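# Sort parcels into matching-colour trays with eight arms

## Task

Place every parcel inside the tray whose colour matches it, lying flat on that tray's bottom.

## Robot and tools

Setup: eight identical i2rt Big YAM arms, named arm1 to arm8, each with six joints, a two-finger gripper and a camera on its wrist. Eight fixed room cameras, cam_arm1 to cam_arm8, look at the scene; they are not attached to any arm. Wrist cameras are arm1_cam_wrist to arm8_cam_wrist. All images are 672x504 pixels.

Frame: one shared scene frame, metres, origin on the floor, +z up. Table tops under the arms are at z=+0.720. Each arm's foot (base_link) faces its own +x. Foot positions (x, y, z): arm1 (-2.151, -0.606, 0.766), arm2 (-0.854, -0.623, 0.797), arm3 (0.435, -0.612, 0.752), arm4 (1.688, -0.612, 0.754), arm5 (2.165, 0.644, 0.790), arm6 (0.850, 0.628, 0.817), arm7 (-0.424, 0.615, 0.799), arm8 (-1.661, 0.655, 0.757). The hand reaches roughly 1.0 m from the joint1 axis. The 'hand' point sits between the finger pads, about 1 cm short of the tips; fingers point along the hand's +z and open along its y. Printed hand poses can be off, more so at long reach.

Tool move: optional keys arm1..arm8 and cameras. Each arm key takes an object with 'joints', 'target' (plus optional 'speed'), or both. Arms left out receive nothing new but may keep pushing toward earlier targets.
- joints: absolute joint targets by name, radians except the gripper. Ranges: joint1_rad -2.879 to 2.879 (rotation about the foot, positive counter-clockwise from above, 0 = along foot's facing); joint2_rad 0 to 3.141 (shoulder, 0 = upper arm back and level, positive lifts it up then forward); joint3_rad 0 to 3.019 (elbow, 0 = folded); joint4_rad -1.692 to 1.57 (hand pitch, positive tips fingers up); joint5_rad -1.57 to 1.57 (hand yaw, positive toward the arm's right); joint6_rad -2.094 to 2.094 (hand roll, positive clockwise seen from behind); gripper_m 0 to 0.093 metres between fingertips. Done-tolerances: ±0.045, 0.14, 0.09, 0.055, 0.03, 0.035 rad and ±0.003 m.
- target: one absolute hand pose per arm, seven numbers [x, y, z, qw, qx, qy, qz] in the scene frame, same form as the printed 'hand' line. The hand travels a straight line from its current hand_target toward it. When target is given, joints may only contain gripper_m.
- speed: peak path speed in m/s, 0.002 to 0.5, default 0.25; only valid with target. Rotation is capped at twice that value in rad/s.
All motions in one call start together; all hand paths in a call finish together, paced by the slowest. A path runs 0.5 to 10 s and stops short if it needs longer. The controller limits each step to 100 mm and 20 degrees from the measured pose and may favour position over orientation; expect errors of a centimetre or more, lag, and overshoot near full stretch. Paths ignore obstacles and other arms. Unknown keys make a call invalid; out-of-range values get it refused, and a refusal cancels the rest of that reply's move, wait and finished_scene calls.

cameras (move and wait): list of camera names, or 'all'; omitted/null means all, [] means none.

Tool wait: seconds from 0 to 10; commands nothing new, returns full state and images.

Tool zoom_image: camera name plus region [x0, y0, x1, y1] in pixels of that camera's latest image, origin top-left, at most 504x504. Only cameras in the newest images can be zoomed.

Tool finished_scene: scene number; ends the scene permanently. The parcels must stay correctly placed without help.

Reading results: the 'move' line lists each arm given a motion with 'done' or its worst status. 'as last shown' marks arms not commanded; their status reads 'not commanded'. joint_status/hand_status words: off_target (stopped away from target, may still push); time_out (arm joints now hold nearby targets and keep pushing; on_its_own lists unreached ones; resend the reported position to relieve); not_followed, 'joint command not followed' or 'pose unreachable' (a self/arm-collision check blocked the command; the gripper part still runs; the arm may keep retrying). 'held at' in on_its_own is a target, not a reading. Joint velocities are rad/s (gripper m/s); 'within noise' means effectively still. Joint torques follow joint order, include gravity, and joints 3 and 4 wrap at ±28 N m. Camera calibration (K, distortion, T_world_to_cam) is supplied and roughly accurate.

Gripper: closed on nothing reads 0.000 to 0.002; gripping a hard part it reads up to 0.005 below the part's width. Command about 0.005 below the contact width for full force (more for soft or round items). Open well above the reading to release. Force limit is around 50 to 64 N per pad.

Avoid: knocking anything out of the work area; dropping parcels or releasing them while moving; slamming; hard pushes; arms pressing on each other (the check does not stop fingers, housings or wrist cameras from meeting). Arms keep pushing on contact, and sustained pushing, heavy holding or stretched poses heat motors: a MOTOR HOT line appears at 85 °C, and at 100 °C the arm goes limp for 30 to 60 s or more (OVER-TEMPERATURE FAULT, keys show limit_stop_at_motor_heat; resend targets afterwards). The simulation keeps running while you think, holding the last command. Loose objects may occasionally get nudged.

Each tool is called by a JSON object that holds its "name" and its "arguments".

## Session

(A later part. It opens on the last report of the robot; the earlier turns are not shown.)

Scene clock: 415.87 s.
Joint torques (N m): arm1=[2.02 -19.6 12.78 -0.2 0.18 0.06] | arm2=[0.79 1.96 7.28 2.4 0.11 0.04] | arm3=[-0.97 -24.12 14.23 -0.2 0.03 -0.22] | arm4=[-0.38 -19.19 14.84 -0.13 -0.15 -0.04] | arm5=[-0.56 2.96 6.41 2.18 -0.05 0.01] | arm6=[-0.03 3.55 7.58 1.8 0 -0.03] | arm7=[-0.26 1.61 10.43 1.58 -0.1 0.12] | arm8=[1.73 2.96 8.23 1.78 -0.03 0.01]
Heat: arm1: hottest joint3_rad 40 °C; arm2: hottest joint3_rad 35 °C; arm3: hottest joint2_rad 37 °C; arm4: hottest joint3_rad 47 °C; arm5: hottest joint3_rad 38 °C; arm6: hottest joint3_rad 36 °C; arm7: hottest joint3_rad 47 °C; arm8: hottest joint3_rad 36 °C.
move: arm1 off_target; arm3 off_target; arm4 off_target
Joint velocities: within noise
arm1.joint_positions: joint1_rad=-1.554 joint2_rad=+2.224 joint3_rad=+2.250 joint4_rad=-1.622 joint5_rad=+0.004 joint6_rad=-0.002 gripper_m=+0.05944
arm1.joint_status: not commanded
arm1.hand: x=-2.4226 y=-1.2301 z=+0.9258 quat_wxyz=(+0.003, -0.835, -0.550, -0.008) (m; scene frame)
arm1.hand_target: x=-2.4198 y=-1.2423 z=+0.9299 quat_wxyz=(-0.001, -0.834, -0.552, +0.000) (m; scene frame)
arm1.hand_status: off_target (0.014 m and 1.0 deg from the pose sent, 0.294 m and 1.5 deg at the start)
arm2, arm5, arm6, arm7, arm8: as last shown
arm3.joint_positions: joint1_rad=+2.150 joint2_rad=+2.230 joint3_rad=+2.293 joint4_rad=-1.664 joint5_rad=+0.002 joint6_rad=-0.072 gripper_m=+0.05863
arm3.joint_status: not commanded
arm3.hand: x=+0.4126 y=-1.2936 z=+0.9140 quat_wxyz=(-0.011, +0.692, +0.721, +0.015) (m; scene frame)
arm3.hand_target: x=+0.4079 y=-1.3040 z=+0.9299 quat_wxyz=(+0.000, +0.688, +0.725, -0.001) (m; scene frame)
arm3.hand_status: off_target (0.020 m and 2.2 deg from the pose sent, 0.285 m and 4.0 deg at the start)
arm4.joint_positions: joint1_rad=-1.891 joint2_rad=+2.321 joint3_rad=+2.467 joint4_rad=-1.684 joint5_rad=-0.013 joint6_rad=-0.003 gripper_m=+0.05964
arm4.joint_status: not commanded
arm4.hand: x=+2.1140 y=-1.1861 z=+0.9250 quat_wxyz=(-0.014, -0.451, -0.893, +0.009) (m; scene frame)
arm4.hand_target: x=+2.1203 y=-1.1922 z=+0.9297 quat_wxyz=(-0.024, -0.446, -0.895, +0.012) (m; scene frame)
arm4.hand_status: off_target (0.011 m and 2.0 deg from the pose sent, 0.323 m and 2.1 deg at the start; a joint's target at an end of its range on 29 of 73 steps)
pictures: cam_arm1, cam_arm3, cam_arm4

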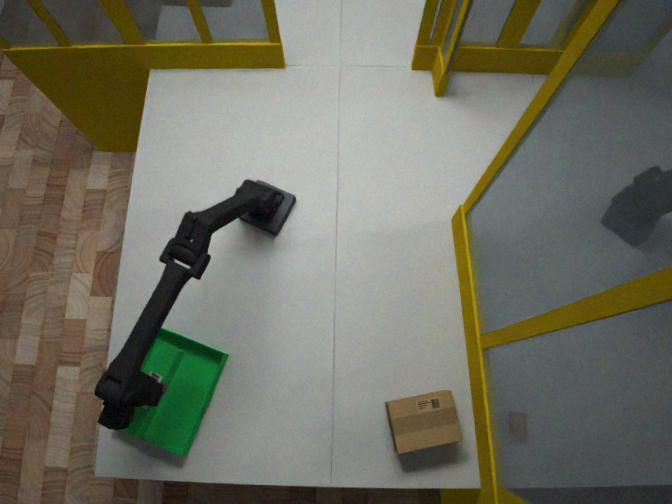

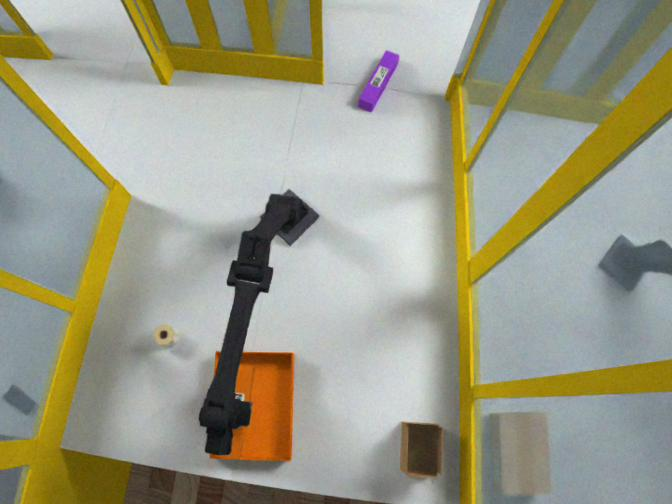

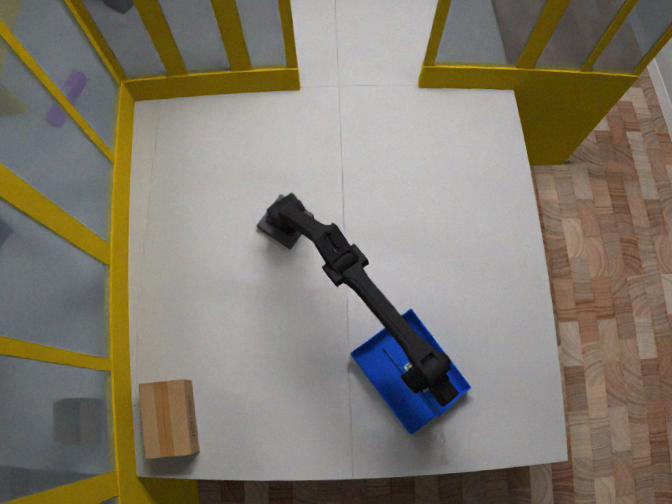

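{"name": "move", "arguments": {"arm1": {"target":[-2.42,-1.243,0.83,0,0.834,0.552,0],"speed":0.15}, "arm3": {"target":[0.408,-1.305,0.84,0,0.688,0.725,0],"speed":0.15}, "arm4": {"target":[2.121,-1.193,0.83,0,0.446,0.895,0],"speed":0.15}, "cameras": ["cam_arm1","cam_arm3","cam_arm4"]}}

{"name": "zoom_image", "arguments": {"camera": "cam_arm1", "region": [70, 290, 270, 490]}}

{"name": "zoom_image", "arguments": {"camera": "cam_arm3", "region": [150, 310, 350, 500]}}

{"name": "zoom_image", "arguments": {"camera": "cam_arm4", "region": [320, 270, 520, 460]}}

Scene clock: 427.47 s.
Joint torques (N m): arm1=[2.26 -20.13 8.25 0.72 0.19 0.05] | arm2=[0.85 1.96 7.28 2.41 0.11 0.04] | arm3=[-0.97 -24.59 9.48 0.5 0.02 -0.22] | arm4=[-0.21 -19.37 10.51 0.75 -0.15 -0.02] | arm5=[-0.97 2.9 6.23 2.21 -0.07 0.05] | arm6=[-0.09 3.49 7.57 1.8 0 -0.03] | arm7=[-0.15 1.49 10.47 1.54 -0.08 0.12] | arm8=[1.73 3.08 8.24 1.84 -0.01 0.01]
Heat: arm1: hottest joint3_rad 41 °C; arm2: hottest joint3_rad 35 °C; arm3: hottest joint2_rad 38 °C; arm4: hottest joint3_rad 50 °C; arm5: hottest joint3_rad 38 °C; arm6: hottest joint3_rad 36 °C; arm7: hottest joint3_rad 47 °C; arm8: hottest joint3_rad 36 °C.
move: arm1 off_target; arm3 done; arm4 off_target
Joint velocities: within noise
arm1.joint_positions: joint1_rad=-1.554 joint2_rad=+2.256 joint3_rad=+2.089 joint4_rad=-1.404 joint5_rad=+0.004 joint6_rad=-0.001 gripper_m=+0.05944
arm1.joint_status: not commanded
arm1.hand: x=-2.4260 y=-1.2393 z=+0.8428 quat_wxyz=(-0.004, -0.835, -0.550, +0.003) (m; scene frame)
arm1.hand_target: x=-2.4200 y=-1.2426 z=+0.8301 quat_wxyz=(+0.000, -0.834, -0.552, +0.000) (m; scene frame)
arm1.hand_status: off_target (0.015 m and 0.6 deg from the pose sent, 0.097 m and 1.0 deg at the start)
arm2, arm5, arm6, arm7, arm8: as last shown
arm3.joint_positions: joint1_rad=+2.150 joint2_rad=+2.245 joint3_rad=+2.128 joint4_rad=-1.463 joint5_rad=+0.002 joint6_rad=-0.073 gripper_m=+0.05863
arm3.joint_status: not commanded
arm3.hand: x=+0.4128 y=-1.3005 z=+0.8410 quat_wxyz=(-0.004, +0.692, +0.722, +0.007) (m; scene frame)
arm3.hand_target: x=+0.4079 y=-1.3049 z=+0.8400 quat_wxyz=(+0.000, +0.688, +0.725, +0.000) (m; scene frame)
arm3.hand_status: done (0.007 m and 1.1 deg from the pose sent, 0.075 m and 2.2 deg at the start)
arm4.joint_positions: joint1_rad=-1.891 joint2_rad=+2.358 joint3_rad=+2.329 joint4_rad=-1.531 joint5_rad=-0.013 joint6_rad=-0.003 gripper_m=+0.05964
arm4.joint_status: not commanded
arm4.hand: x=+2.1171 y=-1.1924 z=+0.8470 quat_wxyz=(-0.005, -0.451, -0.893, +0.004) (m; scene frame)
arm4.hand_target: x=+2.1207 y=-1.1927 z=+0.8301 quat_wxyz=(+0.000, -0.446, -0.895, +0.000) (m; scene frame)
arm4.hand_status: off_target (0.017 m and 0.9 deg from the pose sent, 0.095 m and 2.0 deg at the start)
pictures: cam_arm1, cam_arm3, cam_arm4

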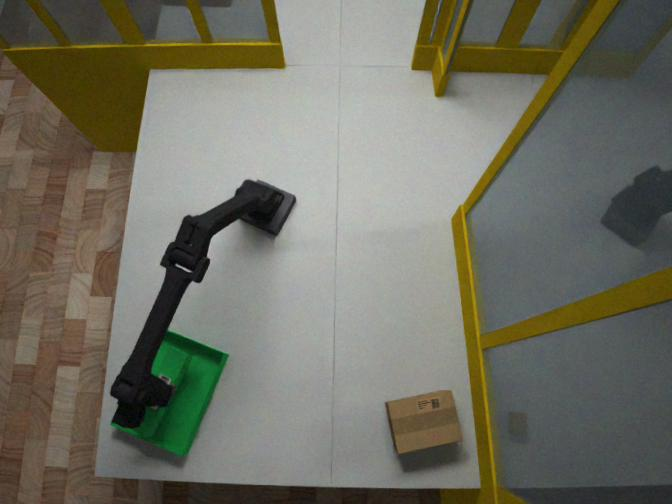

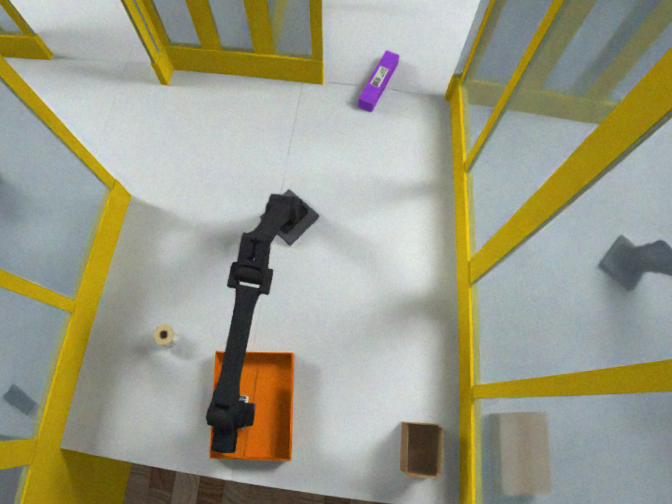

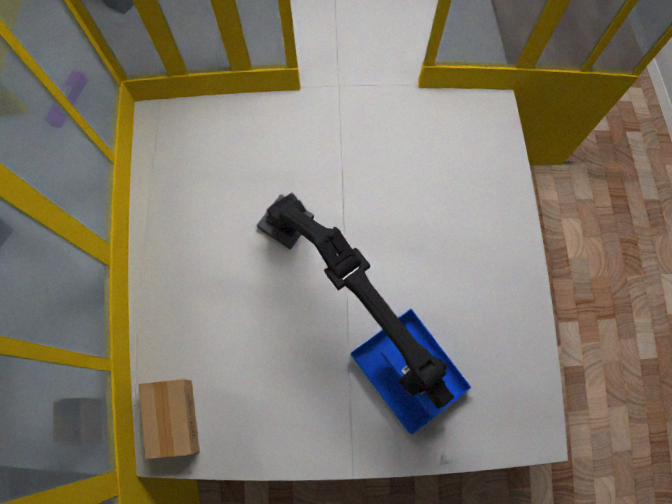

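Scaled by 2.520.

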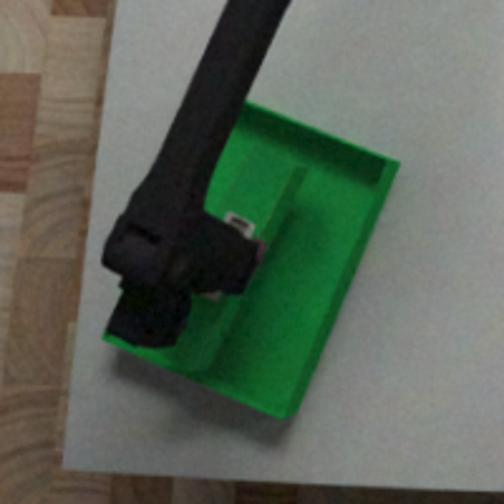

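Scaled by 2.520.

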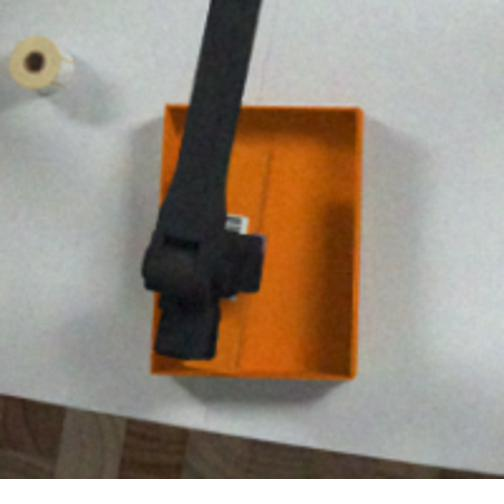

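Scaled by 2.520.

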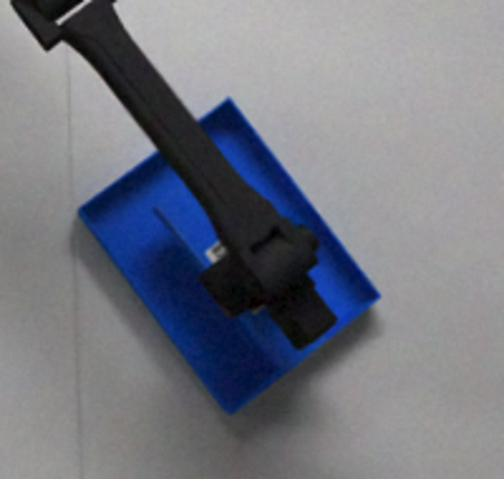

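{"name": "move", "arguments": {"arm1": {"target":[-2.418,-1.243,0.762,0,0.834,0.552,0],"speed":0.12}, "arm3": {"target":[0.408,-1.303,0.765,0,0.688,0.725,0],"speed":0.12}, "arm4": {"target":[2.121,-1.193,0.762,0,0.446,0.895,0],"speed":0.12}, "cameras": []}}

{"name": "move", "arguments": {"arm1": {"target":[-2.418,-1.243,0.742,0,0.834,0.552,0],"speed":0.04}, "arm3": {"target":[0.408,-1.303,0.745,0,0.688,0.725,0],"speed":0.04}, "arm4": {"target":[2.121,-1.193,0.740,0,0.446,0.895,0],"speed":0.04}, "cameras": []}}

{"name": "move", "arguments": {"arm1": {"joints":{"gripper_m":0.092}}, "arm3": {"joints":{"gripper_m":0.092}}, "arm4": {"joints":{"gripper_m":0.092}}, "cameras": []}}

{"name": "move", "arguments": {"arm1": {"target":[-2.418,-1.243,0.95,0,0.834,0.552,0],"speed":0.2}, "arm3": {"target":[0.408,-1.303,0.95,0,0.688,0.725,0],"speed":0.2}, "arm4": {"target":[2.121,-1.193,0.95,0,0.446,0.895,0],"speed":0.2}, "cameras": []}}

{"name": "move", "arguments": {"arm1": {"joints":{"joint2_rad":0.6,"joint3_rad":1.4,"joint4_rad":-1.3}}, "arm3": {"joints":{"joint2_rad":1.44,"joint3_rad":1.37,"joint4_rad":-1.52}}, "arm4": {"joints":{"joint2_rad":0.6,"joint3_rad":1.4,"joint4_rad":-1.3}}, "cameras": ["cam_arm1","cam_arm3","cam_arm4"]}}

{"name": "move", "arguments": {"arm3": {"joints":{"joint1_rad":-1.37,"joint6_rad":-0.08}}, "cameras": []}}

{"name": "move", "arguments": {"arm3": {"target":[0.699,0.002,0.87,0,-0.588,0.809,0],"speed":0.25}, "cameras": ["arm3_cam_wrist"]}}

Scene clock: 459.23 s.
Joint torques (N m): arm1=[2.2 -20.48 7.92 0.83 0.19 0.09] | arm2=[0.85 1.96 7.28 2.41 0.11 0.04] | arm3=[-1.03 -24.7 9.1 0.58 0 -0.2] | arm4=[-0.09 -19.49 10.15 0.77 -0.15 -0.01] | arm5=[-0.67 2.84 6.34 2.18 -0.11 0.03] | arm6=[-0.03 3.55 7.57 1.8 0 -0.03] | arm7=[-0.32 1.61 10.44 1.58 -0.08 0.11] | arm8=[1.85 3.08 8.27 1.84 -0.01 0.01]
Heat: arm1: hottest joint3_rad 38 °C; arm2: hottest joint3_rad 35 °C; arm3: hottest joint2_rad 36 °C; arm4: hottest joint3_rad 47 °C; arm5: hottest joint3_rad 38 °C; arm6: hottest joint3_rad 36 °C; arm7: hottest joint3_rad 47 °C; arm8: hottest joint3_rad 35 °C.
move: arm1 off_target; arm3 done; arm4 off_target
Joint velocities: within noise
arm1.joint_positions: joint1_rad=-1.554 joint2_rad=+2.309 joint3_rad=+2.000 joint4_rad=-1.262 joint5_rad=+0.004 joint6_rad=+0.000 gripper_m=+0.05944
arm1.joint_status: not commanded
arm1.hand: x=-2.4255 y=-1.2399 z=+0.7743 quat_wxyz=(-0.003, -0.835, -0.550, +0.002) (m; scene frame)
arm1.hand_target: x=-2.4178 y=-1.2428 z=+0.7621 quat_wxyz=(+0.000, -0.834, -0.552, +0.000) (m; scene frame)
arm1.hand_status: off_target (0.015 m and 0.5 deg from the pose sent, 0.081 m and 0.6 deg at the start)
arm2, arm5, arm6, arm7, arm8: as last shown
arm3.joint_positions: joint1_rad=+2.150 joint2_rad=+2.287 joint3_rad=+2.007 joint4_rad=-1.295 joint5_rad=+0.002 joint6_rad=-0.074 gripper_m=+0.05863
arm3.joint_status: not commanded
arm3.hand: x=+0.4131 y=-1.2991 z=+0.7676 quat_wxyz=(-0.002, +0.692, +0.722, +0.005) (m; scene frame)
arm3.hand_target: x=+0.4079 y=-1.3028 z=+0.7650 quat_wxyz=(+0.000, +0.688, +0.725, +0.000) (m; scene frame)
arm3.hand_status: done (0.007 m and 0.8 deg from the pose sent, 0.076 m and 1.0 deg at the start)
arm4.joint_positions: joint1_rad=-1.891 joint2_rad=+2.391 joint3_rad=+2.217 joint4_rad=-1.382 joint5_rad=-0.013 joint6_rad=-0.003 gripper_m=+0.05964
arm4.joint_status: not commanded
arm4.hand: x=+2.1177 y=-1.1948 z=+0.7811 quat_wxyz=(-0.006, -0.451, -0.893, +0.004) (m; scene frame)
arm4.hand_target: x=+2.1206 y=-1.1927 z=+0.7623 quat_wxyz=(+0.000, -0.446, -0.895, +0.000) (m; scene frame)
arm4.hand_status: off_target (0.020 m and 1.1 deg from the pose sent, 0.085 m and 0.9 deg at the start)
pictures: none
No camera images: "cameras" was empty.

Scene clock: 460.40 s.
Joint torques (N m): arm1=[2.55 -19.9 7.58 0.88 0.15 0.05] | arm2=[0.85 1.96 7.28 2.41 0.11 0.04] | arm3=[-1.03 -23.12 7.68 1.32 0 -0.22] | arm4=[-0.03 -19.08 9.65 0.85 -0.14 0] | arm5=[-1.14 2.78 6.49 2.19 -0.07 -0.01] | arm6=[-0.03 3.49 7.57 1.8 0.01 -0.03] | arm7=[-0.32 1.67 10.44 1.58 -0.08 0.12] | arm8=[1.61 2.96 8.23 1.78 -0.02 0.01]
Heat: arm1: hottest joint3_rad 38 °C; arm2: hottest joint3_rad 35 °C; arm3: hottest joint2_rad 36 °C; arm4: hottest joint3_rad 47 °C; arm5: hottest joint3_rad 38 °C; arm6: hottest joint3_rad 36 °C; arm7: hottest joint3_rad 47 °C; arm8: hottest joint3_rad 35 °C.
move: arm1 off_target; arm3 off_target; arm4 off_target
Joint velocities: within noise
arm1.joint_positions: joint1_rad=-1.554 joint2_rad=+2.320 joint3_rad=+1.987 joint4_rad=-1.226 joint5_rad=+0.005 joint6_rad=+0.000 gripper_m=+0.05944
arm1.joint_status: not commanded
arm1.hand: x=-2.4266 y=-1.2424 z=+0.7624 quat_wxyz=(-0.006, -0.835, -0.550, +0.008) (m; scene frame)
arm1.hand_target: x=-2.4180 y=-1.2424 z=+0.7423 quat_wxyz=(+0.000, -0.834, -0.552, +0.000) (m; scene frame)
arm1.hand_status: off_target (0.022 m and 1.2 deg from the pose sent, 0.033 m and 0.5 deg at the start)
arm2, arm5, arm6, arm7, arm8: as last shown
arm3.joint_positions: joint1_rad=+2.150 joint2_rad=+2.287 joint3_rad=+2.002 joint4_rad=-1.278 joint5_rad=+0.002 joint6_rad=-0.074 gripper_m=+0.05863
arm3.joint_status: not commanded
arm3.hand: x=+0.4131 y=-1.3018 z=+0.7659 quat_wxyz=(+0.002, +0.692, +0.722, +0.000) (m; scene frame)
arm3.hand_target: x=+0.4080 y=-1.3022 z=+0.7453 quat_wxyz=(+0.000, +0.688, +0.725, +0.000) (m; scene frame)
arm3.hand_status: off_target (0.022 m and 0.6 deg from the pose sent, 0.024 m and 0.8 deg at the start)
arm4.joint_positions: joint1_rad=-1.891 joint2_rad=+2.402 joint3_rad=+2.196 joint4_rad=-1.340 joint5_rad=-0.013 joint6_rad=-0.003 gripper_m=+0.05964
arm4.joint_status: not commanded
arm4.hand: x=+2.1190 y=-1.1970 z=+0.7661 quat_wxyz=(-0.011, -0.451, -0.893, +0.007) (m; scene frame)
arm4.hand_target: x=+2.1204 y=-1.1924 z=+0.7405 quat_wxyz=(+0.000, -0.446, -0.895, +0.000) (m; scene frame)
arm4.hand_status: off_target (0.026 m and 1.6 deg from the pose sent, 0.041 m and 1.0 deg at the start)
pictures: none
No camera images: "cameras" was empty.

Scene clock: 461.13 s.
Joint torques (N m): arm1=[2.32 -19.84 7.5 0.79 0.18 0.07] | arm2=[0.79 1.96 7.28 2.4 0.11 0.04] | arm3=[-0.91 -23.53 8.88 0.57 0 -0.22] | arm4=[-0.03 -19.08 9.65 0.84 -0.14 0] | arm5=[-1.08 2.67 6.37 2.18 -0.07 0.03] | arm6=[-0.09 3.49 7.57 1.81 -0.01 -0.02] | arm7=[-0.03 1.85 10.44 1.61 -0.09 0.12] | arm8=[1.67 2.9 8.27 1.74 -0.02 0.01]
Heat: arm1: hottest joint3_rad 38 °C; arm2: hottest joint3_rad 35 °C; arm3: hottest joint2_rad 36 °C; arm4: hottest joint3_rad 47 °C; arm5: hottest joint3_rad 38 °C; arm6: hottest joint3_rad 36 °C; arm7: hottest joint3_rad 47 °C; arm8: hottest joint3_rad 35 °C.
move: arm1 done; arm3 done; arm4 done
Joint velocities: within noise
arm1.joint_positions: joint1_rad=-1.554 joint2_rad=+2.320 joint3_rad=+1.987 joint4_rad=-1.226 joint5_rad=+0.005 joint6_rad=+0.000 gripper_m=+0.09186
arm1.joint_status: all done
arm1.hand: x=-2.4266 y=-1.2424 z=+0.7624 quat_wxyz=(-0.006, -0.835, -0.550, +0.008) (m; scene frame)
arm1.hand_target: x=-2.4180 y=-1.2424 z=+0.7423 quat_wxyz=(+0.000, -0.834, -0.552, +0.000) (m; scene frame)
arm1.hand_status: not commanded
arm2, arm5, arm6, arm7, arm8: as last shown
arm3.joint_positions: joint1_rad=+2.150 joint2_rad=+2.302 joint3_rad=+1.987 joint4_rad=-1.258 joint5_rad=+0.002 joint6_rad=-0.074 gripper_m=+0.09194
arm3.joint_status: all done
arm3.hand: x=+0.4132 y=-1.2993 z=+0.7504 quat_wxyz=(-0.002, +0.692, +0.722, +0.004) (m; scene frame)
arm3.hand_target: x=+0.4080 y=-1.3023 z=+0.7453 quat_wxyz=(+0.000, +0.688, +0.725, +0.000) (m; scene frame)
arm3.hand_status: not commanded
arm4.joint_positions: joint1_rad=-1.891 joint2_rad=+2.402 joint3_rad=+2.196 joint4_rad=-1.340 joint5_rad=-0.013 joint6_rad=-0.003 gripper_m=+0.09188
arm4.joint_status: all done
arm4.hand: x=+2.1190 y=-1.1969 z=+0.7658 quat_wxyz=(-0.011, -0.451, -0.893, +0.007) (m; scene frame)
arm4.hand_target: x=+2.1203 y=-1.1924 z=+0.7403 quat_wxyz=(+0.000, -0.446, -0.895, +0.000) (m; scene frame)
arm4.hand_status: not commanded
pictures: none
No camera images: "cameras" was empty.

Scene clock: 463.03 s.
Joint torques (N m): arm1=[2.26 -19.31 12.56 -0.09 0.14 0.07] | arm2=[0.85 1.96 7.28 2.4 0.11 0.04] | arm3=[-1.03 -26.23 14.16 -0.35 -0.01 -0.2] | arm4=[-0.38 -20.54 14.3 -0.12 -0.14 -0.03] | arm5=[-0.97 2.73 6.41 2.18 -0.07 -0.03] | arm6=[-0.03 3.55 7.6 1.8 0 -0.03] | arm7=[-0.38 1.49 10.47 1.54 -0.1 0.12] | arm8=[1.96 3.19 8.31 1.78 -0.01 -0.01]
Heat: arm1: hottest joint3_rad 38 °C; arm2: hottest joint3_rad 35 °C; arm3: hottest joint2_rad 36 °C; arm4: hottest joint3_rad 47 °C; arm5: hottest joint3_rad 38 °C; arm6: hottest joint3_rad 36 °C; arm7: hottest joint3_rad 47 °C; arm8: hottest joint3_rad 35 °C.
move: arm1 off_target; arm3 off_target; arm4 off_target
Joint velocities: within noise
arm1.joint_positions: joint1_rad=-1.552 joint2_rad=+2.223 joint3_rad=+2.309 joint4_rad=-1.673 joint5_rad=+0.005 joint6_rad=+0.001 gripper_m=+0.09188
arm1.joint_status: not commanded
arm1.hand: x=-2.4221 y=-1.2306 z=+0.9484 quat_wxyz=(+0.002, -0.835, -0.550, -0.004) (m; scene frame)
arm1.hand_target: x=-2.4178 y=-1.2423 z=+0.9500 quat_wxyz=(-0.001, -0.834, -0.552, +0.002) (m; scene frame)
arm1.hand_status: off_target (0.013 m and 0.6 deg from the pose sent, 0.188 m and 1.2 deg at the start; a joint's target at an end of its range on 16 of 57 steps)
arm2.joint_positions: joint1_rad=-2.083 joint2_rad=+0.601 joint3_rad=+1.401 joint4_rad=-1.312 joint5_rad=-0.001 joint6_rad=+0.392 gripper_m=+0.09192
arm2.joint_status: not commanded
arm2.hand: x=-0.6433 y=-0.5351 z=+1.3513 quat_wxyz=(-0.466, +0.003, -0.863, -0.195) (m; scene frame)
arm2.hand_target: x=-0.6429 y=-0.5335 z=+1.3540 quat_wxyz=(-0.469, +0.000, -0.860, -0.201) (m; scene frame)
arm2.hand_status: not commanded
arm3.joint_positions: joint1_rad=+2.150 joint2_rad=+2.230 joint3_rad=+2.299 joint4_rad=-1.672 joint5_rad=+0.003 joint6_rad=-0.074 gripper_m=+0.09196
arm3.joint_status: not commanded
arm3.hand: x=+0.4125 y=-1.2930 z=+0.9164 quat_wxyz=(-0.012, +0.691, +0.722, +0.015) (m; scene frame)
arm3.hand_target: x=+0.4080 y=-1.3010 z=+0.9496 quat_wxyz=(+0.008, +0.688, +0.725, -0.010) (m; scene frame)
arm3.hand_status: off_target (0.035 m and 2.2 deg from the pose sent, 0.200 m and 0.7 deg at the start; pose on its path clipped on 10 of 57 steps; a joint's target at an end of its range on 24 of 57 steps)
arm4.joint_positions: joint1_rad=-1.891 joint2_rad=+2.316 joint3_rad=+2.480 joint4_rad=-1.684 joint5_rad=-0.013 joint6_rad=-0.003 gripper_m=+0.09191
arm4.joint_status: not commanded
arm4.hand: x=+2.1155 y=-1.1878 z=+0.9339 quat_wxyz=(-0.023, -0.450, -0.892, +0.013) (m; scene frame)
arm4.hand_target: x=+2.1202 y=-1.1920 z=+0.9494 quat_wxyz=(-0.038, -0.446, -0.894, +0.019) (m; scene frame)
arm4.hand_status: off_target (0.018 m and 3.0 deg from the pose sent, 0.184 m and 1.6 deg at the start; a joint's target at an end of its range on 30 of 57 steps)
arm5.joint_positions: joint1_rad=+1.512 joint2_rad=+0.603 joint3_rad=+1.394 joint4_rad=-1.314 joint5_rad=+0.000 joint6_rad=+0.020 gripper_m=+0.09187
arm5.joint_status: not commanded
arm5.hand: x=+2.0899 y=+0.4225 z=+1.3387 quat_wxyz=(+0.296, +0.709, +0.500, -0.400) (m; scene frame)
arm5.hand_target: x=+2.0897 y=+0.4230 z=+1.3452 quat_wxyz=(+0.303, +0.706, +0.494, -0.407) (m; scene frame)
arm5.hand_status: not commanded
arm6.joint_positions: joint1_rad=-1.195 joint2_rad=+0.591 joint3_rad=+1.396 joint4_rad=-1.310 joint5_rad=+0.000 joint6_rad=+0.072 gripper_m=+0.09188
arm6.joint_status: not commanded
arm6.hand: x=+0.7962 y=+0.4099 z=+1.3716 quat_wxyz=(-0.328, -0.697, -0.506, +0.389) (m; scene frame)
arm6.hand_target: x=+0.7969 y=+0.4050 z=+1.3736 quat_wxyz=(-0.332, -0.696, -0.506, +0.387) (m; scene frame)
arm6.hand_status: not commanded
arm7: as last shown
arm8.joint_positions: joint1_rad=+0.327 joint2_rad=+0.599 joint3_rad=+1.403 joint4_rad=-1.313 joint5_rad=-0.002 joint6_rad=+0.063 gripper_m=+0.09193
arm8.joint_status: not commanded
arm8.hand: x=-1.7239 y=+0.4374 z=+1.3129 quat_wxyz=(-0.318, -0.704, -0.497, +0.394) (m; scene frame)
arm8.hand_target: x=-1.7250 y=+0.4352 z=+1.3141 quat_wxyz=(-0.321, -0.704, -0.493, +0.397) (m; scene frame)
arm8.hand_status: not commanded
pictures: none
No camera images: "cameras" was empty.

Scene clock: 465.17 s.
Joint torques (N m): arm1=[2.26 3.25 6.86 2.28 0.15 0.07] | arm2=[0.85 1.96 7.28 2.41 0.11 0.04] | arm3=[-0.85 -13.8 9.62 0.54 -0.01 -0.2] | arm4=[0.03 3.08 8.25 2.48 -0.15 -0.03] | arm5=[-0.56 3.08 6.37 2.19 -0.11 0.02] | arm6=[-0.03 3.49 7.58 1.81 0 -0.03] | arm7=[-0.32 1.61 10.44 1.59 -0.1 0.12] | arm8=[1.79 2.9 8.27 1.78 -0.03 0]
Heat: arm1: hottest joint3_rad 38 °C; arm2: hottest joint3_rad 35 °C; arm3: hottest joint2_rad 36 °C; arm4: hottest joint3_rad 47 °C; arm5: hottest joint3_rad 38 °C; arm6: hottest joint3_rad 36 °C; arm7: hottest joint3_rad 47 °C; arm8: hottest joint3_rad 35 °C.
move: arm1 done; arm3 done; arm4 done
Joint velocities: within noise
arm1.joint_positions: joint1_rad=-1.552 joint2_rad=+0.601 joint3_rad=+1.408 joint4_rad=-1.316 joint5_rad=+0.005 joint6_rad=+0.001 gripper_m=+0.09188
arm1.joint_status: all done
arm1.hand: x=-2.2438 y=-0.8084 z=+1.3244 quat_wxyz=(-0.282, -0.720, -0.470, +0.425) (m; scene frame)
arm1.hand_target: x=-2.2424 y=-0.8120 z=+1.3242 quat_wxyz=(-0.288, -0.717, -0.471, +0.426) (m; scene frame)
arm1.hand_status: not commanded
arm2, arm5, arm6, arm8: as last shown
arm3.joint_positions: joint1_rad=+2.150 joint2_rad=+1.447 joint3_rad=+1.364 joint4_rad=-1.533 joint5_rad=+0.003 joint6_rad=-0.074 gripper_m=+0.09196
arm3.joint_status: all done
arm3.hand: x=+0.4204 y=-1.0248 z=+0.9867 quat_wxyz=(-0.016, +0.691, +0.722, +0.020) (m; scene frame)
arm3.hand_target: x=+0.4176 y=-1.0290 z=+0.9915 quat_wxyz=(-0.008, +0.688, +0.725, +0.009) (m; scene frame)
arm3.hand_status: not commanded
arm4.joint_positions: joint1_rad=-1.891 joint2_rad=+0.595 joint3_rad=+1.406 joint4_rad=-1.316 joint5_rad=-0.013 joint6_rad=-0.003 gripper_m=+0.09191
arm4.joint_status: all done
arm4.hand: x=+1.8285 y=-0.7862 z=+1.3106 quat_wxyz=(-0.453, -0.382, -0.772, +0.231) (m; scene frame)
arm4.hand_target: x=+1.8318 y=-0.7897 z=+1.3104 quat_wxyz=(-0.454, -0.377, -0.773, +0.233) (m; scene frame)
arm4.hand_status: not commanded
arm7.joint_positions: joint1_rad=-0.316 joint2_rad=+0.535 joint3_rad=+1.368 joint4_rad=-1.177 joint5_rad=-0.073 joint6_rad=-0.126 gripper_m=+0.09396
arm7.joint_status: not commanded
arm7.hand: x=-0.2873 y=+0.4416 z=+1.3804 quat_wxyz=(-0.508, -0.311, -0.757, +0.270) (m; scene frame)
arm7.hand_target: x=-0.2897 y=+0.4449 z=+1.3917 quat_wxyz=(-0.517, -0.307, -0.750, +0.275) (m; scene frame)
arm7.hand_status: not commanded
pictures: cam_arm1, cam_arm3, cam_arm4

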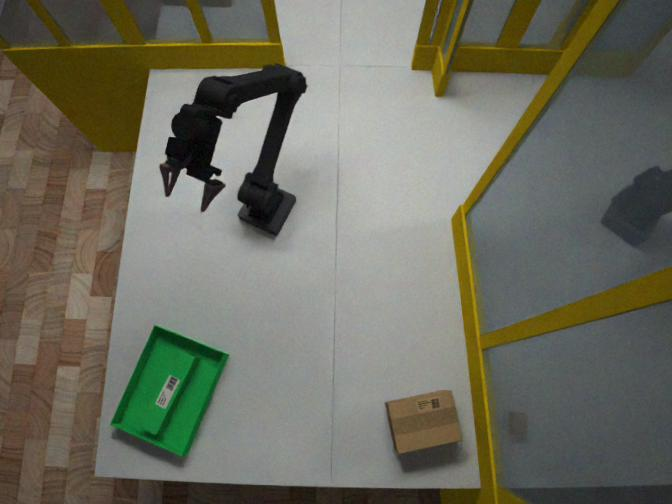

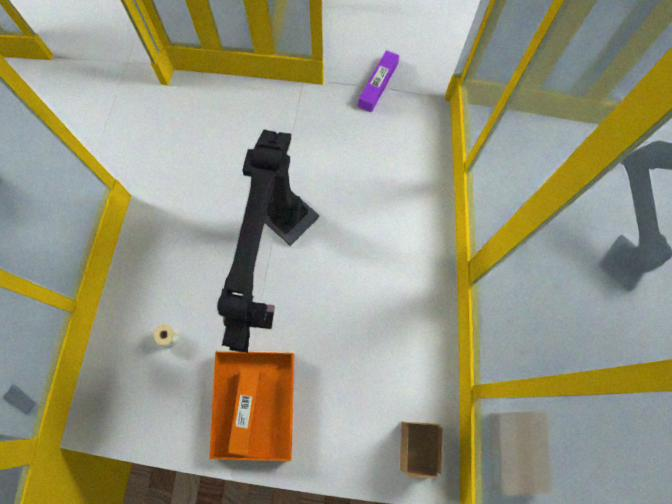

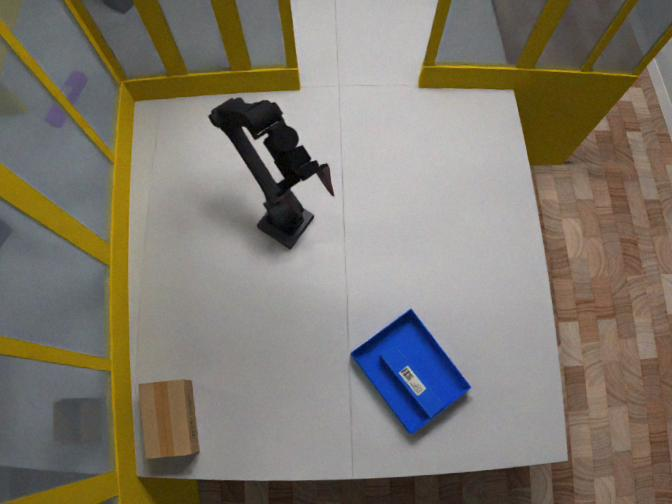

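Scene clock: 468.47 s.
Joint torques (N m): arm1=[2.02 2.96 6.84 2.33 0.15 0.08] | arm2=[0.85 1.9 7.28 2.41 0.11 0.04] | arm3=[0.21 -13.68 9.66 0.39 -0.15 -0.11] | arm4=[0.09 3.08 8.24 2.48 -0.14 -0.03] | arm5=[-0.85 2.55 6.35 2.17 -0.07 0.01] | arm6=[-0.03 3.55 7.58 1.8 0 -0.03] | arm7=[-0.21 1.61 10.48 1.59 -0.1 0.12] | arm8=[1.61 2.84 8.29 1.85 -0.03 0]
Heat: arm1: hottest joint3_rad 38 °C; arm2: hottest joint3_rad 35 °C; arm3: hottest joint2_rad 36 °C; arm4: hottest joint3_rad 47 °C; arm5: hottest joint3_rad 38 °C; arm6: hottest joint3_rad 36 °C; arm7: hottest joint3_rad 47 °C; arm8: hottest joint3_rad 35 °C.
move: arm3 done
Joint velocities: within noise
arm1, arm2, arm4, arm5, arm6, arm7, arm8: as last shown
arm1.hand_target: x=-2.2424 y=-0.8120 z=+1.3242 quat_wxyz=(-0.287, -0.717, -0.471, +0.426) (m; scene frame)
arm3.joint_positions: joint1_rad=-1.381 joint2_rad=+1.447 joint3_rad=+1.364 joint4_rad=-1.528 joint5_rad=+0.007 joint6_rad=-0.074 gripper_m=+0.09200
arm3.joint_status: all done
arm3.hand: x=+0.6043 y=-0.2368 z=+0.9923 quat_wxyz=(+0.012, +0.574, -0.818, +0.013) (m; scene frame)
arm3.hand_target: x=+0.6011 y=-0.2320 z=+0.9972 quat_wxyz=(+0.003, +0.581, -0.814, +0.007) (m; scene frame)
arm3.hand_status: not commanded
arm5.hand: x=+2.0899 y=+0.4224 z=+1.3386 quat_wxyz=(+0.296, +0.709, +0.500, -0.400) (m; scene frame)
arm5.hand_target: x=+2.0896 y=+0.4229 z=+1.3451 quat_wxyz=(+0.303, +0.706, +0.494, -0.407) (m; scene frame)
pictures: none
No camera images: "cameras" was empty.

Scene clock: 470.63 s.
Joint torques (N m): arm1=[2.32 2.96 6.89 2.28 0.16 0.07] | arm2=[0.85 1.96 7.27 2.41 0.11 0.04] | arm3=[0.5 -23.24 14 -0.28 -0.28 -0.22] | arm4=[0.15 3.08 8.25 2.48 -0.14 -0.03] | arm5=[-0.79 2.55 6.5 2.22 -0.11 0.02] | arm6=[-0.09 3.55 7.57 1.8 0 -0.02] | arm7=[-0.09 1.55 10.44 1.59 -0.09 0.12] | arm8=[1.79 3.08 8.23 1.77 0 0.01]
Heat: arm1: hottest joint3_rad 38 °C; arm2: hottest joint3_rad 35 °C; arm3: hottest joint2_rad 36 °C; arm4: hottest joint3_rad 46 °C; arm5: hottest joint3_rad 38 °C; arm6: hottest joint3_rad 36 °C; arm7: hottest joint3_rad 47 °C; arm8: hottest joint3_rad 35 °C.
move: arm3 off_target
Joint velocities: within noise
arm1, arm2, arm4, arm5, arm6, arm7, arm8: as last shown
arm3.joint_positions: joint1_rad=-1.380 joint2_rad=+2.160 joint3_rad=+1.986 joint4_rad=-1.442 joint5_rad=+0.001 joint6_rad=-0.076 gripper_m=+0.09200
arm3.joint_status: not commanded
arm3.hand: x=+0.7021 y=-0.0158 z=+0.8526 quat_wxyz=(+0.015, +0.576, -0.818, +0.011) (m; scene frame)
arm3.hand_target: x=+0.6985 y=+0.0010 z=+0.8702 quat_wxyz=(-0.001, +0.588, -0.809, +0.000) (m; scene frame)
arm3.hand_status: off_target (0.025 m and 2.8 deg from the pose sent, 0.285 m and 2.7 deg at the start)
arm5.hand: x=+2.0899 y=+0.4225 z=+1.3387 quat_wxyz=(+0.296, +0.709, +0.500, -0.400) (m; scene frame)
arm5.hand_target: x=+2.0897 y=+0.4230 z=+1.3452 quat_wxyz=(+0.303, +0.706, +0.494, -0.407) (m; scene frame)
pictures: arm3_cam_wrist
camera_calibration:
arm3_cam_wrist: T_world_to_cam=[[0.939795, -0.341564, 0.0108959, -0.675673], [-0.276295, -0.740674, 0.612424, -0.333999], [-0.201112, -0.578564, -0.790454, 0.92997], [0, 0, 0, 1]] pos_world=[0.72974, 0.0598771, 0.947009]

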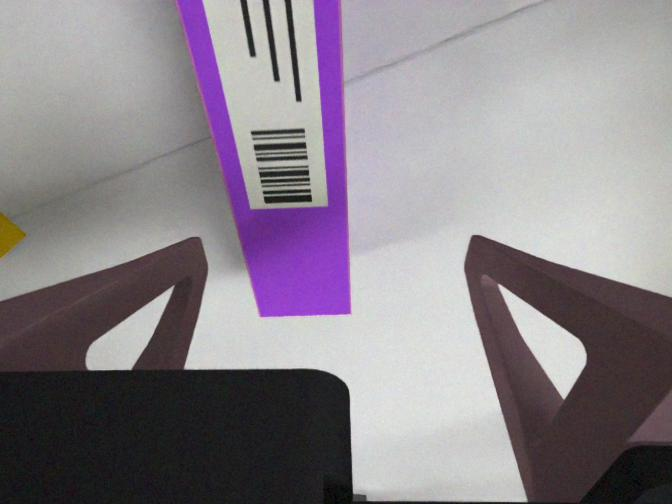

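{"name": "move", "arguments": {"arm3": {"target":[0.679,0.016,0.80,0,-0.595,0.804,0],"speed":0.15}, "cameras": ["arm3_cam_wrist"]}}

{"name": "zoom_image", "arguments": {"camera": "arm3_cam_wrist", "region": [84, 0, 588, 504]}}

Scene clock: 482.43 s.
Joint torques (N m): arm1=[2.26 3.14 6.86 2.4 0.14 0.09] | arm2=[0.79 1.96 7.28 2.41 0.11 0.04] | arm3=[0.15 -24.59 9.44 0.65 -0.25 -0.02] | arm4=[0.09 3.08 8.25 2.48 -0.14 -0.03] | arm5=[-0.91 2.67 6.3 2.18 -0.07 0] | arm6=[-0.03 3.55 7.58 1.8 0 -0.03] | arm7=[-0.38 1.73 10.43 1.57 -0.09 0.11] | arm8=[1.96 3.25 8.29 1.76 -0.01 0.01]
Heat: arm1: hottest joint3_rad 37 °C; arm2: hottest joint3_rad 35 °C; arm3: hottest joint2_rad 38 °C; arm4: hottest joint3_rad 46 °C; arm5: hottest joint3_rad 38 °C; arm6: hottest joint3_rad 36 °C; arm7: hottest joint3_rad 47 °C; arm8: hottest joint3_rad 35 °C.
move: arm3 done
Joint velocities: within noise
arm1, arm2, arm4, arm5, arm6, arm7, arm8: as last shown
arm3.joint_positions: joint1_rad=-1.340 joint2_rad=+2.226 joint3_rad=+1.955 joint4_rad=-1.328 joint5_rad=+0.000 joint6_rad=-0.076 gripper_m=+0.09200
arm3.joint_status: not commanded
arm3.hand: x=+0.6833 y=+0.0076 z=+0.7983 quat_wxyz=(+0.008, +0.592, -0.806, +0.007) (m; scene frame)
arm3.hand_target: x=+0.6789 y=+0.0159 z=+0.8000 quat_wxyz=(+0.000, +0.595, -0.804, +0.000) (m; scene frame)
arm3.hand_status: done (0.010 m and 1.3 deg from the pose sent, 0.066 m and 3.5 deg at the start)
pictures: arm3_cam_wrist
camera_calibration:
arm3_cam_wrist: T_world_to_cam=[[0.952662, -0.303821, 0.0112769, -0.658739], [-0.249761, -0.760925, 0.598842, -0.295752], [-0.17336, -0.573311, -0.800788, 0.88607], [0, 0, 0, 1]] pos_world=[0.707297, 0.0828093, 0.894091]

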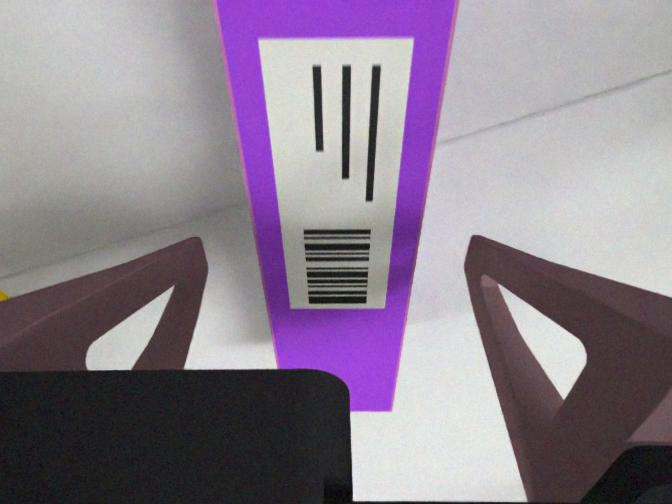

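Scaled by 1.000.

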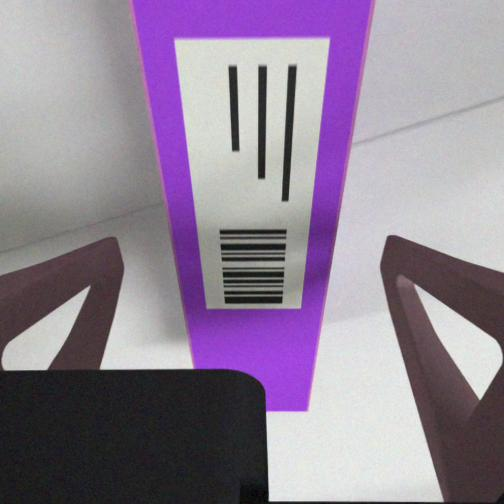

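{"name": "move", "arguments": {"arm3": {"target":[0.679,0.016,0.750,0,-0.595,0.804,0],"speed":0.1}, "cameras": []}}

{"name": "move", "arguments": {"arm3": {"joints":{"gripper_m":0.055}}, "cameras": []}}

{"name": "move", "arguments": {"arm3": {"target":[0.679,0.016,0.96,0,-0.595,0.804,0],"speed":0.15}, "cameras": []}}

{"name": "move", "arguments": {"arm3": {"target":[0.585,-0.228,1.02,0,-0.559,0.829,0],"speed":0.3}, "cameras": []}}

{"name": "move", "arguments": {"arm3": {"joints":{"joint6_rad":1.57}}, "cameras": ["arm3_cam_wrist","cam_arm3"]}}

Scene clock: 495.37 s.
Joint torques (N m): arm1=[2.08 3.08 6.79 2.44 0.13 0.08] | arm2=[0.85 1.96 7.28 2.41 0.11 0.04] | arm3=[0.03 -23.77 8.91 0.61 -0.24 -0.02] | arm4=[0.09 3.08 8.25 2.48 -0.14 -0.03] | arm5=[-1.32 3.14 6.42 2.1 -0.06 0.02] | arm6=[0.09 3.55 7.58 1.81 -0.01 -0.03] | arm7=[-0.21 1.55 10.47 1.61 -0.1 0.12] | arm8=[1.67 3.08 8.23 1.8 -0.02 0.01]
Heat: arm1: hottest joint3_rad 37 °C; arm2: hottest joint3_rad 35 °C; arm3: hottest joint2_rad 38 °C; arm4: hottest joint3_rad 45 °C; arm5: hottest joint3_rad 38 °C; arm6: hottest joint3_rad 36 °C; arm7: hottest joint3_rad 47 °C; arm8: hottest joint3_rad 35 °C.
move: arm3 done
Joint velocities: within noise
arm1, arm2, arm4, arm5, arm6, arm7, arm8: as last shown
arm3.joint_positions: joint1_rad=-1.340 joint2_rad=+2.267 joint3_rad=+1.903 joint4_rad=-1.227 joint5_rad=+0.000 joint6_rad=-0.076 gripper_m=+0.09200
arm3.joint_status: not commanded
arm3.hand: x=+0.6840 y=+0.0092 z=+0.7525 quat_wxyz=(+0.004, +0.592, -0.806, +0.005) (m; scene frame)
arm3.hand_target: x=+0.6790 y=+0.0159 z=+0.7501 quat_wxyz=(+0.000, +0.595, -0.804, +0.000) (m; scene frame)
arm3.hand_status: done (0.009 m and 0.8 deg from the pose sent, 0.049 m and 1.3 deg at the start)
pictures: none
No camera images: "cameras" was empty.

Scene clock: 495.97 s.
Joint torques (N m): arm1=[2.32 3.43 6.83 2.39 0.13 0.07] | arm2=[0.85 1.96 7.28 2.41 0.11 0.04] | arm3=[0.15 -23.94 8.98 0.59 -0.25 -0.01] | arm4=[0.09 3.08 8.25 2.48 -0.15 -0.03] | arm5=[-0.97 2.73 6.28 2.09 -0.07 0.01] | arm6=[-0.09 3.49 7.57 1.81 0 -0.03] | arm7=[-0.38 1.61 10.47 1.57 -0.1 0.12] | arm8=[1.9 3.14 8.25 1.78 -0.03 0.01]
Heat: arm1: hottest joint3_rad 37 °C; arm2: hottest joint3_rad 35 °C; arm3: hottest joint2_rad 38 °C; arm4: hottest joint3_rad 45 °C; arm5: hottest joint3_rad 38 °C; arm6: hottest joint3_rad 36 °C; arm7: hottest joint3_rad 47 °C; arm8: hottest joint3_rad 35 °C.
move: arm3 off_target
Joint velocities: within noise
arm1, arm2, arm4, arm5, arm6, arm7, arm8: as last shown
arm3.joint_positions: joint1_rad=-1.340 joint2_rad=+2.267 joint3_rad=+1.903 joint4_rad=-1.227 joint5_rad=+0.000 joint6_rad=-0.076 gripper_m=+0.05877
arm3.joint_status: gripper_m off_target (ended at +0.05879, target +0.05500)
arm3.hand: x=+0.6840 y=+0.0092 z=+0.7525 quat_wxyz=(+0.004, +0.592, -0.806, +0.005) (m; scene frame)
arm3.hand_target: x=+0.6790 y=+0.0159 z=+0.7501 quat_wxyz=(+0.000, +0.595, -0.804, +0.000) (m; scene frame)
arm3.hand_status: not commanded
pictures: none
No camera images: "cameras" was empty.

Scene clock: 498.10 s.
Joint torques (N m): arm1=[2.49 3.08 6.84 2.41 0.13 0.07] | arm2=[0.85 1.9 7.28 2.4 0.11 0.04] | arm3=[0.09 -25.93 14.37 -0.36 -0.25 -0.03] | arm4=[0.09 3.08 8.24 2.48 -0.15 -0.03] | arm5=[-1.14 2.84 6.39 2.22 -0.07 0] | arm6=[-0.09 3.55 7.58 1.81 0 -0.03] | arm7=[-0.32 1.55 10.47 1.62 -0.09 0.11] | arm8=[1.79 3.14 8.27 1.8 -0.01 0.02]
Heat: arm1: hottest joint3_rad 37 °C; arm2: hottest joint3_rad 35 °C; arm3: hottest joint2_rad 38 °C; arm4: hottest joint3_rad 44 °C; arm5: hottest joint3_rad 38 °C; arm6: hottest joint3_rad 36 °C; arm7: hottest joint3_rad 47 °C; arm8: hottest joint3_rad 35 °C.
move: arm3 off_target
Joint velocities: within noise
arm1, arm2, arm4, arm5, arm6, arm7, arm8: as last shown
arm3.joint_positions: joint1_rad=-1.340 joint2_rad=+2.196 joint3_rad=+2.231 joint4_rad=-1.672 joint5_rad=+0.000 joint6_rad=-0.076 gripper_m=+0.05872
arm3.joint_status: not commanded
arm3.hand: x=+0.6812 y=+0.0036 z=+0.9224 quat_wxyz=(+0.024, +0.592, -0.806, +0.017) (m; scene frame)
arm3.hand_target: x=+0.6782 y=+0.0139 z=+0.9596 quat_wxyz=(-0.005, +0.595, -0.804, -0.003) (m; scene frame)
arm3.hand_status: off_target (0.040 m and 3.4 deg from the pose sent, 0.208 m and 0.8 deg at the start; a joint's target at an end of its range on 19 of 64 steps)
pictures: none
No camera images: "cameras" was empty.

Scene clock: 499.90 s.
Joint torques (N m): arm1=[2.26 3.02 6.87 2.33 0.15 0.05] | arm2=[0.85 1.96 7.28 2.41 0.11 0.04] | arm3=[-0.15 -14.15 9.43 -0.02 -0.18 0.13] | arm4=[0.09 3.14 8.25 2.48 -0.15 -0.03] | arm5=[-1.03 2.08 6.46 2.13 -0.1 -0.01] | arm6=[0.03 3.6 7.58 1.81 0 -0.03] | arm7=[-0.26 1.49 10.47 1.58 -0.09 0.12] | arm8=[1.79 2.9 8.32 1.8 -0.02 0]
Heat: arm1: hottest joint3_rad 37 °C; arm2: hottest joint3_rad 35 °C; arm3: hottest joint2_rad 38 °C; arm4: hottest joint3_rad 44 °C; arm5: hottest joint3_rad 38 °C; arm6: hottest joint3_rad 36 °C; arm7: hottest joint3_rad 47 °C; arm8: hottest joint3_rad 35 °C.
move: arm3 done
Joint velocities: within noise
arm1, arm4, arm7: as last shown
arm1.hand_target: x=-2.2425 y=-0.8120 z=+1.3242 quat_wxyz=(-0.287, -0.717, -0.471, +0.426) (m; scene frame)
arm2.joint_positions: joint1_rad=-2.083 joint2_rad=+0.601 joint3_rad=+1.401 joint4_rad=-1.312 joint5_rad=-0.001 joint6_rad=+0.392 gripper_m=+0.09192
arm2.joint_status: not commanded
arm2.hand: x=-0.6433 y=-0.5351 z=+1.3513 quat_wxyz=(-0.466, +0.003, -0.863, -0.195) (m; scene frame)
arm2.hand_target: x=-0.6429 y=-0.5335 z=+1.3540 quat_wxyz=(-0.469, +0.000, -0.860, -0.201) (m; scene frame)
arm2.hand_status: not commanded
arm3.joint_positions: joint1_rad=-1.340 joint2_rad=+1.439 joint3_rad=+1.411 joint4_rad=-1.563 joint5_rad=-0.001 joint6_rad=-0.006 gripper_m=+0.05872
arm3.joint_status: not commanded
arm3.hand: x=+0.5885 y=-0.2270 z=+1.0132 quat_wxyz=(+0.005, +0.563, -0.826, +0.004) (m; scene frame)
arm3.hand_target: x=+0.5850 y=-0.2280 z=+1.0199 quat_wxyz=(+0.000, +0.559, -0.829, +0.000) (m; scene frame)
arm3.hand_status: done (0.008 m and 0.9 deg from the pose sent, 0.269 m and 5.7 deg at the start)
arm5.joint_positions: joint1_rad=+1.512 joint2_rad=+0.603 joint3_rad=+1.394 joint4_rad=-1.314 joint5_rad=+0.000 joint6_rad=+0.020 gripper_m=+0.09187
arm5.joint_status: not commanded
arm5.hand: x=+2.0899 y=+0.4225 z=+1.3387 quat_wxyz=(+0.296, +0.709, +0.500, -0.400) (m; scene frame)
arm5.hand_target: x=+2.0897 y=+0.4230 z=+1.3452 quat_wxyz=(+0.303, +0.706, +0.494, -0.407) (m; scene frame)
arm5.hand_status: not commanded
arm6.joint_positions: joint1_rad=-1.195 joint2_rad=+0.591 joint3_rad=+1.396 joint4_rad=-1.310 joint5_rad=+0.000 joint6_rad=+0.072 gripper_m=+0.09188
arm6.joint_status: not commanded
arm6.hand: x=+0.7962 y=+0.4099 z=+1.3716 quat_wxyz=(-0.328, -0.697, -0.506, +0.389) (m; scene frame)
arm6.hand_target: x=+0.7969 y=+0.4050 z=+1.3736 quat_wxyz=(-0.332, -0.696, -0.506, +0.387) (m; scene frame)
arm6.hand_status: not commanded
arm8.joint_positions: joint1_rad=+0.327 joint2_rad=+0.599 joint3_rad=+1.403 joint4_rad=-1.313 joint5_rad=-0.002 joint6_rad=+0.063 gripper_m=+0.09193
arm8.joint_status: not commanded
arm8.hand: x=-1.7239 y=+0.4374 z=+1.3129 quat_wxyz=(-0.318, -0.704, -0.497, +0.394) (m; scene frame)
arm8.hand_target: x=-1.7250 y=+0.4352 z=+1.3141 quat_wxyz=(-0.321, -0.704, -0.493, +0.397) (m; scene frame)
arm8.hand_status: not commanded
pictures: none
No camera images: "cameras" was empty.

Scene clock: 502.17 s.
Joint torques (N m): arm1=[2.2 2.67 6.83 2.25 0.15 0.07] | arm2=[0.85 1.96 7.28 2.41 0.11 0.04] | arm3=[-0.09 -14.15 9.33 -0.12 -0.1 0.12] | arm4=[0.09 3.08 8.25 2.48 -0.14 -0.03] | arm5=[-0.73 2.96 6.41 2.22 -0.07 0.02] | arm6=[-0.03 3.55 7.57 1.81 0 -0.03] | arm7=[-0.32 1.61 10.47 1.58 -0.09 0.13] | arm8=[1.79 2.96 8.29 1.8 -0.02 0.01]
Heat: arm1: hottest joint3_rad 37 °C; arm2: hottest joint3_rad 35 °C; arm3: hottest joint2_rad 38 °C; arm4: hottest joint3_rad 44 °C; arm5: hottest joint3_rad 38 °C; arm6: hottest joint3_rad 36 °C; arm7: hottest joint3_rad 47 °C; arm8: hottest joint3_rad 35 °C.
move: arm3 done
Joint velocities: within noise
arm1.joint_positions: joint1_rad=-1.552 joint2_rad=+0.601 joint3_rad=+1.408 joint4_rad=-1.316 joint5_rad=+0.005 joint6_rad=+0.001 gripper_m=+0.09188
arm1.joint_status: not commanded
arm1.hand: x=-2.2438 y=-0.8084 z=+1.3244 quat_wxyz=(-0.282, -0.720, -0.470, +0.425) (m; scene frame)
arm1.hand_target: x=-2.2425 y=-0.8120 z=+1.3242 quat_wxyz=(-0.287, -0.717, -0.471, +0.426) (m; scene frame)
arm1.hand_status: not commanded
arm2, arm5, arm6, arm8: as last shown
arm3.joint_positions: joint1_rad=-1.340 joint2_rad=+1.439 joint3_rad=+1.411 joint4_rad=-1.563 joint5_rad=-0.001 joint6_rad=+1.553 gripper_m=+0.05872
arm3.joint_status: all done
arm3.hand: x=+0.5885 y=-0.2270 z=+1.0132 quat_wxyz=(+0.000, -0.180, -0.984, +0.006) (m; scene frame)
arm3.hand_target: x=+0.5850 y=-0.2280 z=+1.0199 quat_wxyz=(+0.000, -0.186, -0.983, +0.000) (m; scene frame)
arm3.hand_status: not commanded
arm4.joint_positions: joint1_rad=-1.891 joint2_rad=+0.595 joint3_rad=+1.406 joint4_rad=-1.316 joint5_rad=-0.013 joint6_rad=-0.003 gripper_m=+0.09191
arm4.joint_status: not commanded
arm4.hand: x=+1.8285 y=-0.7862 z=+1.3106 quat_wxyz=(-0.453, -0.382, -0.772, +0.231) (m; scene frame)
arm4.hand_target: x=+1.8318 y=-0.7897 z=+1.3104 quat_wxyz=(-0.454, -0.377, -0.773, +0.233) (m; scene frame)
arm4.hand_status: not commanded
arm7.joint_positions: joint1_rad=-0.316 joint2_rad=+0.535 joint3_rad=+1.368 joint4_rad=-1.177 joint5_rad=-0.073 joint6_rad=-0.126 gripper_m=+0.09396
arm7.joint_status: not commanded
arm7.hand: x=-0.2873 y=+0.4416 z=+1.3804 quat_wxyz=(-0.508, -0.311, -0.757, +0.270) (m; scene frame)
arm7.hand_target: x=-0.2897 y=+0.4449 z=+1.3917 quat_wxyz=(-0.517, -0.307, -0.750, +0.275) (m; scene frame)
arm7.hand_status: not commanded
pictures: arm3_cam_wrist, cam_arm3
camera_calibration:
arm3_cam_wrist: T_world_to_cam=[[-0.3595, -0.93288, 0.022219, -0.0237967], [-0.754948, 0.304761, 0.580668, -0.0689931], [-0.548465, 0.191976, -0.813837, 1.31492], [0, 0, 0, 1]] pos_world=[0.660547, -0.253606, 1.11072]

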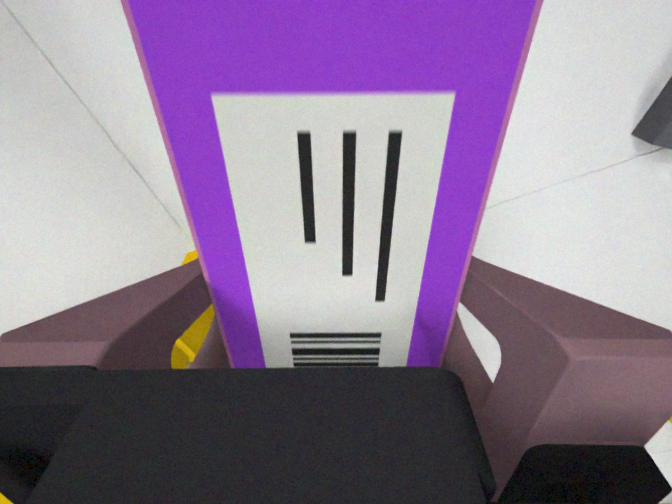

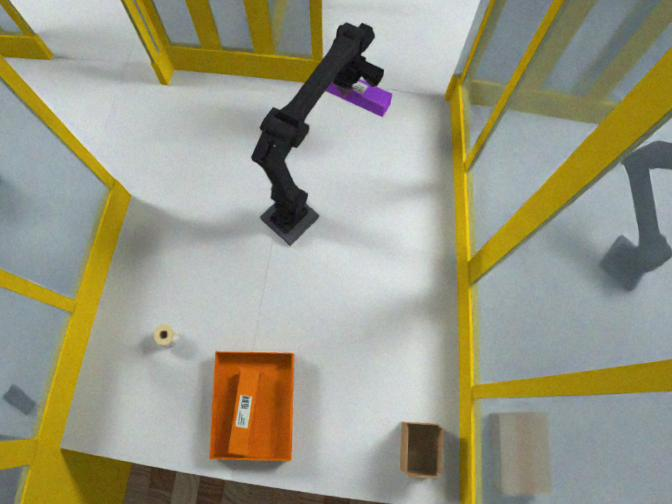

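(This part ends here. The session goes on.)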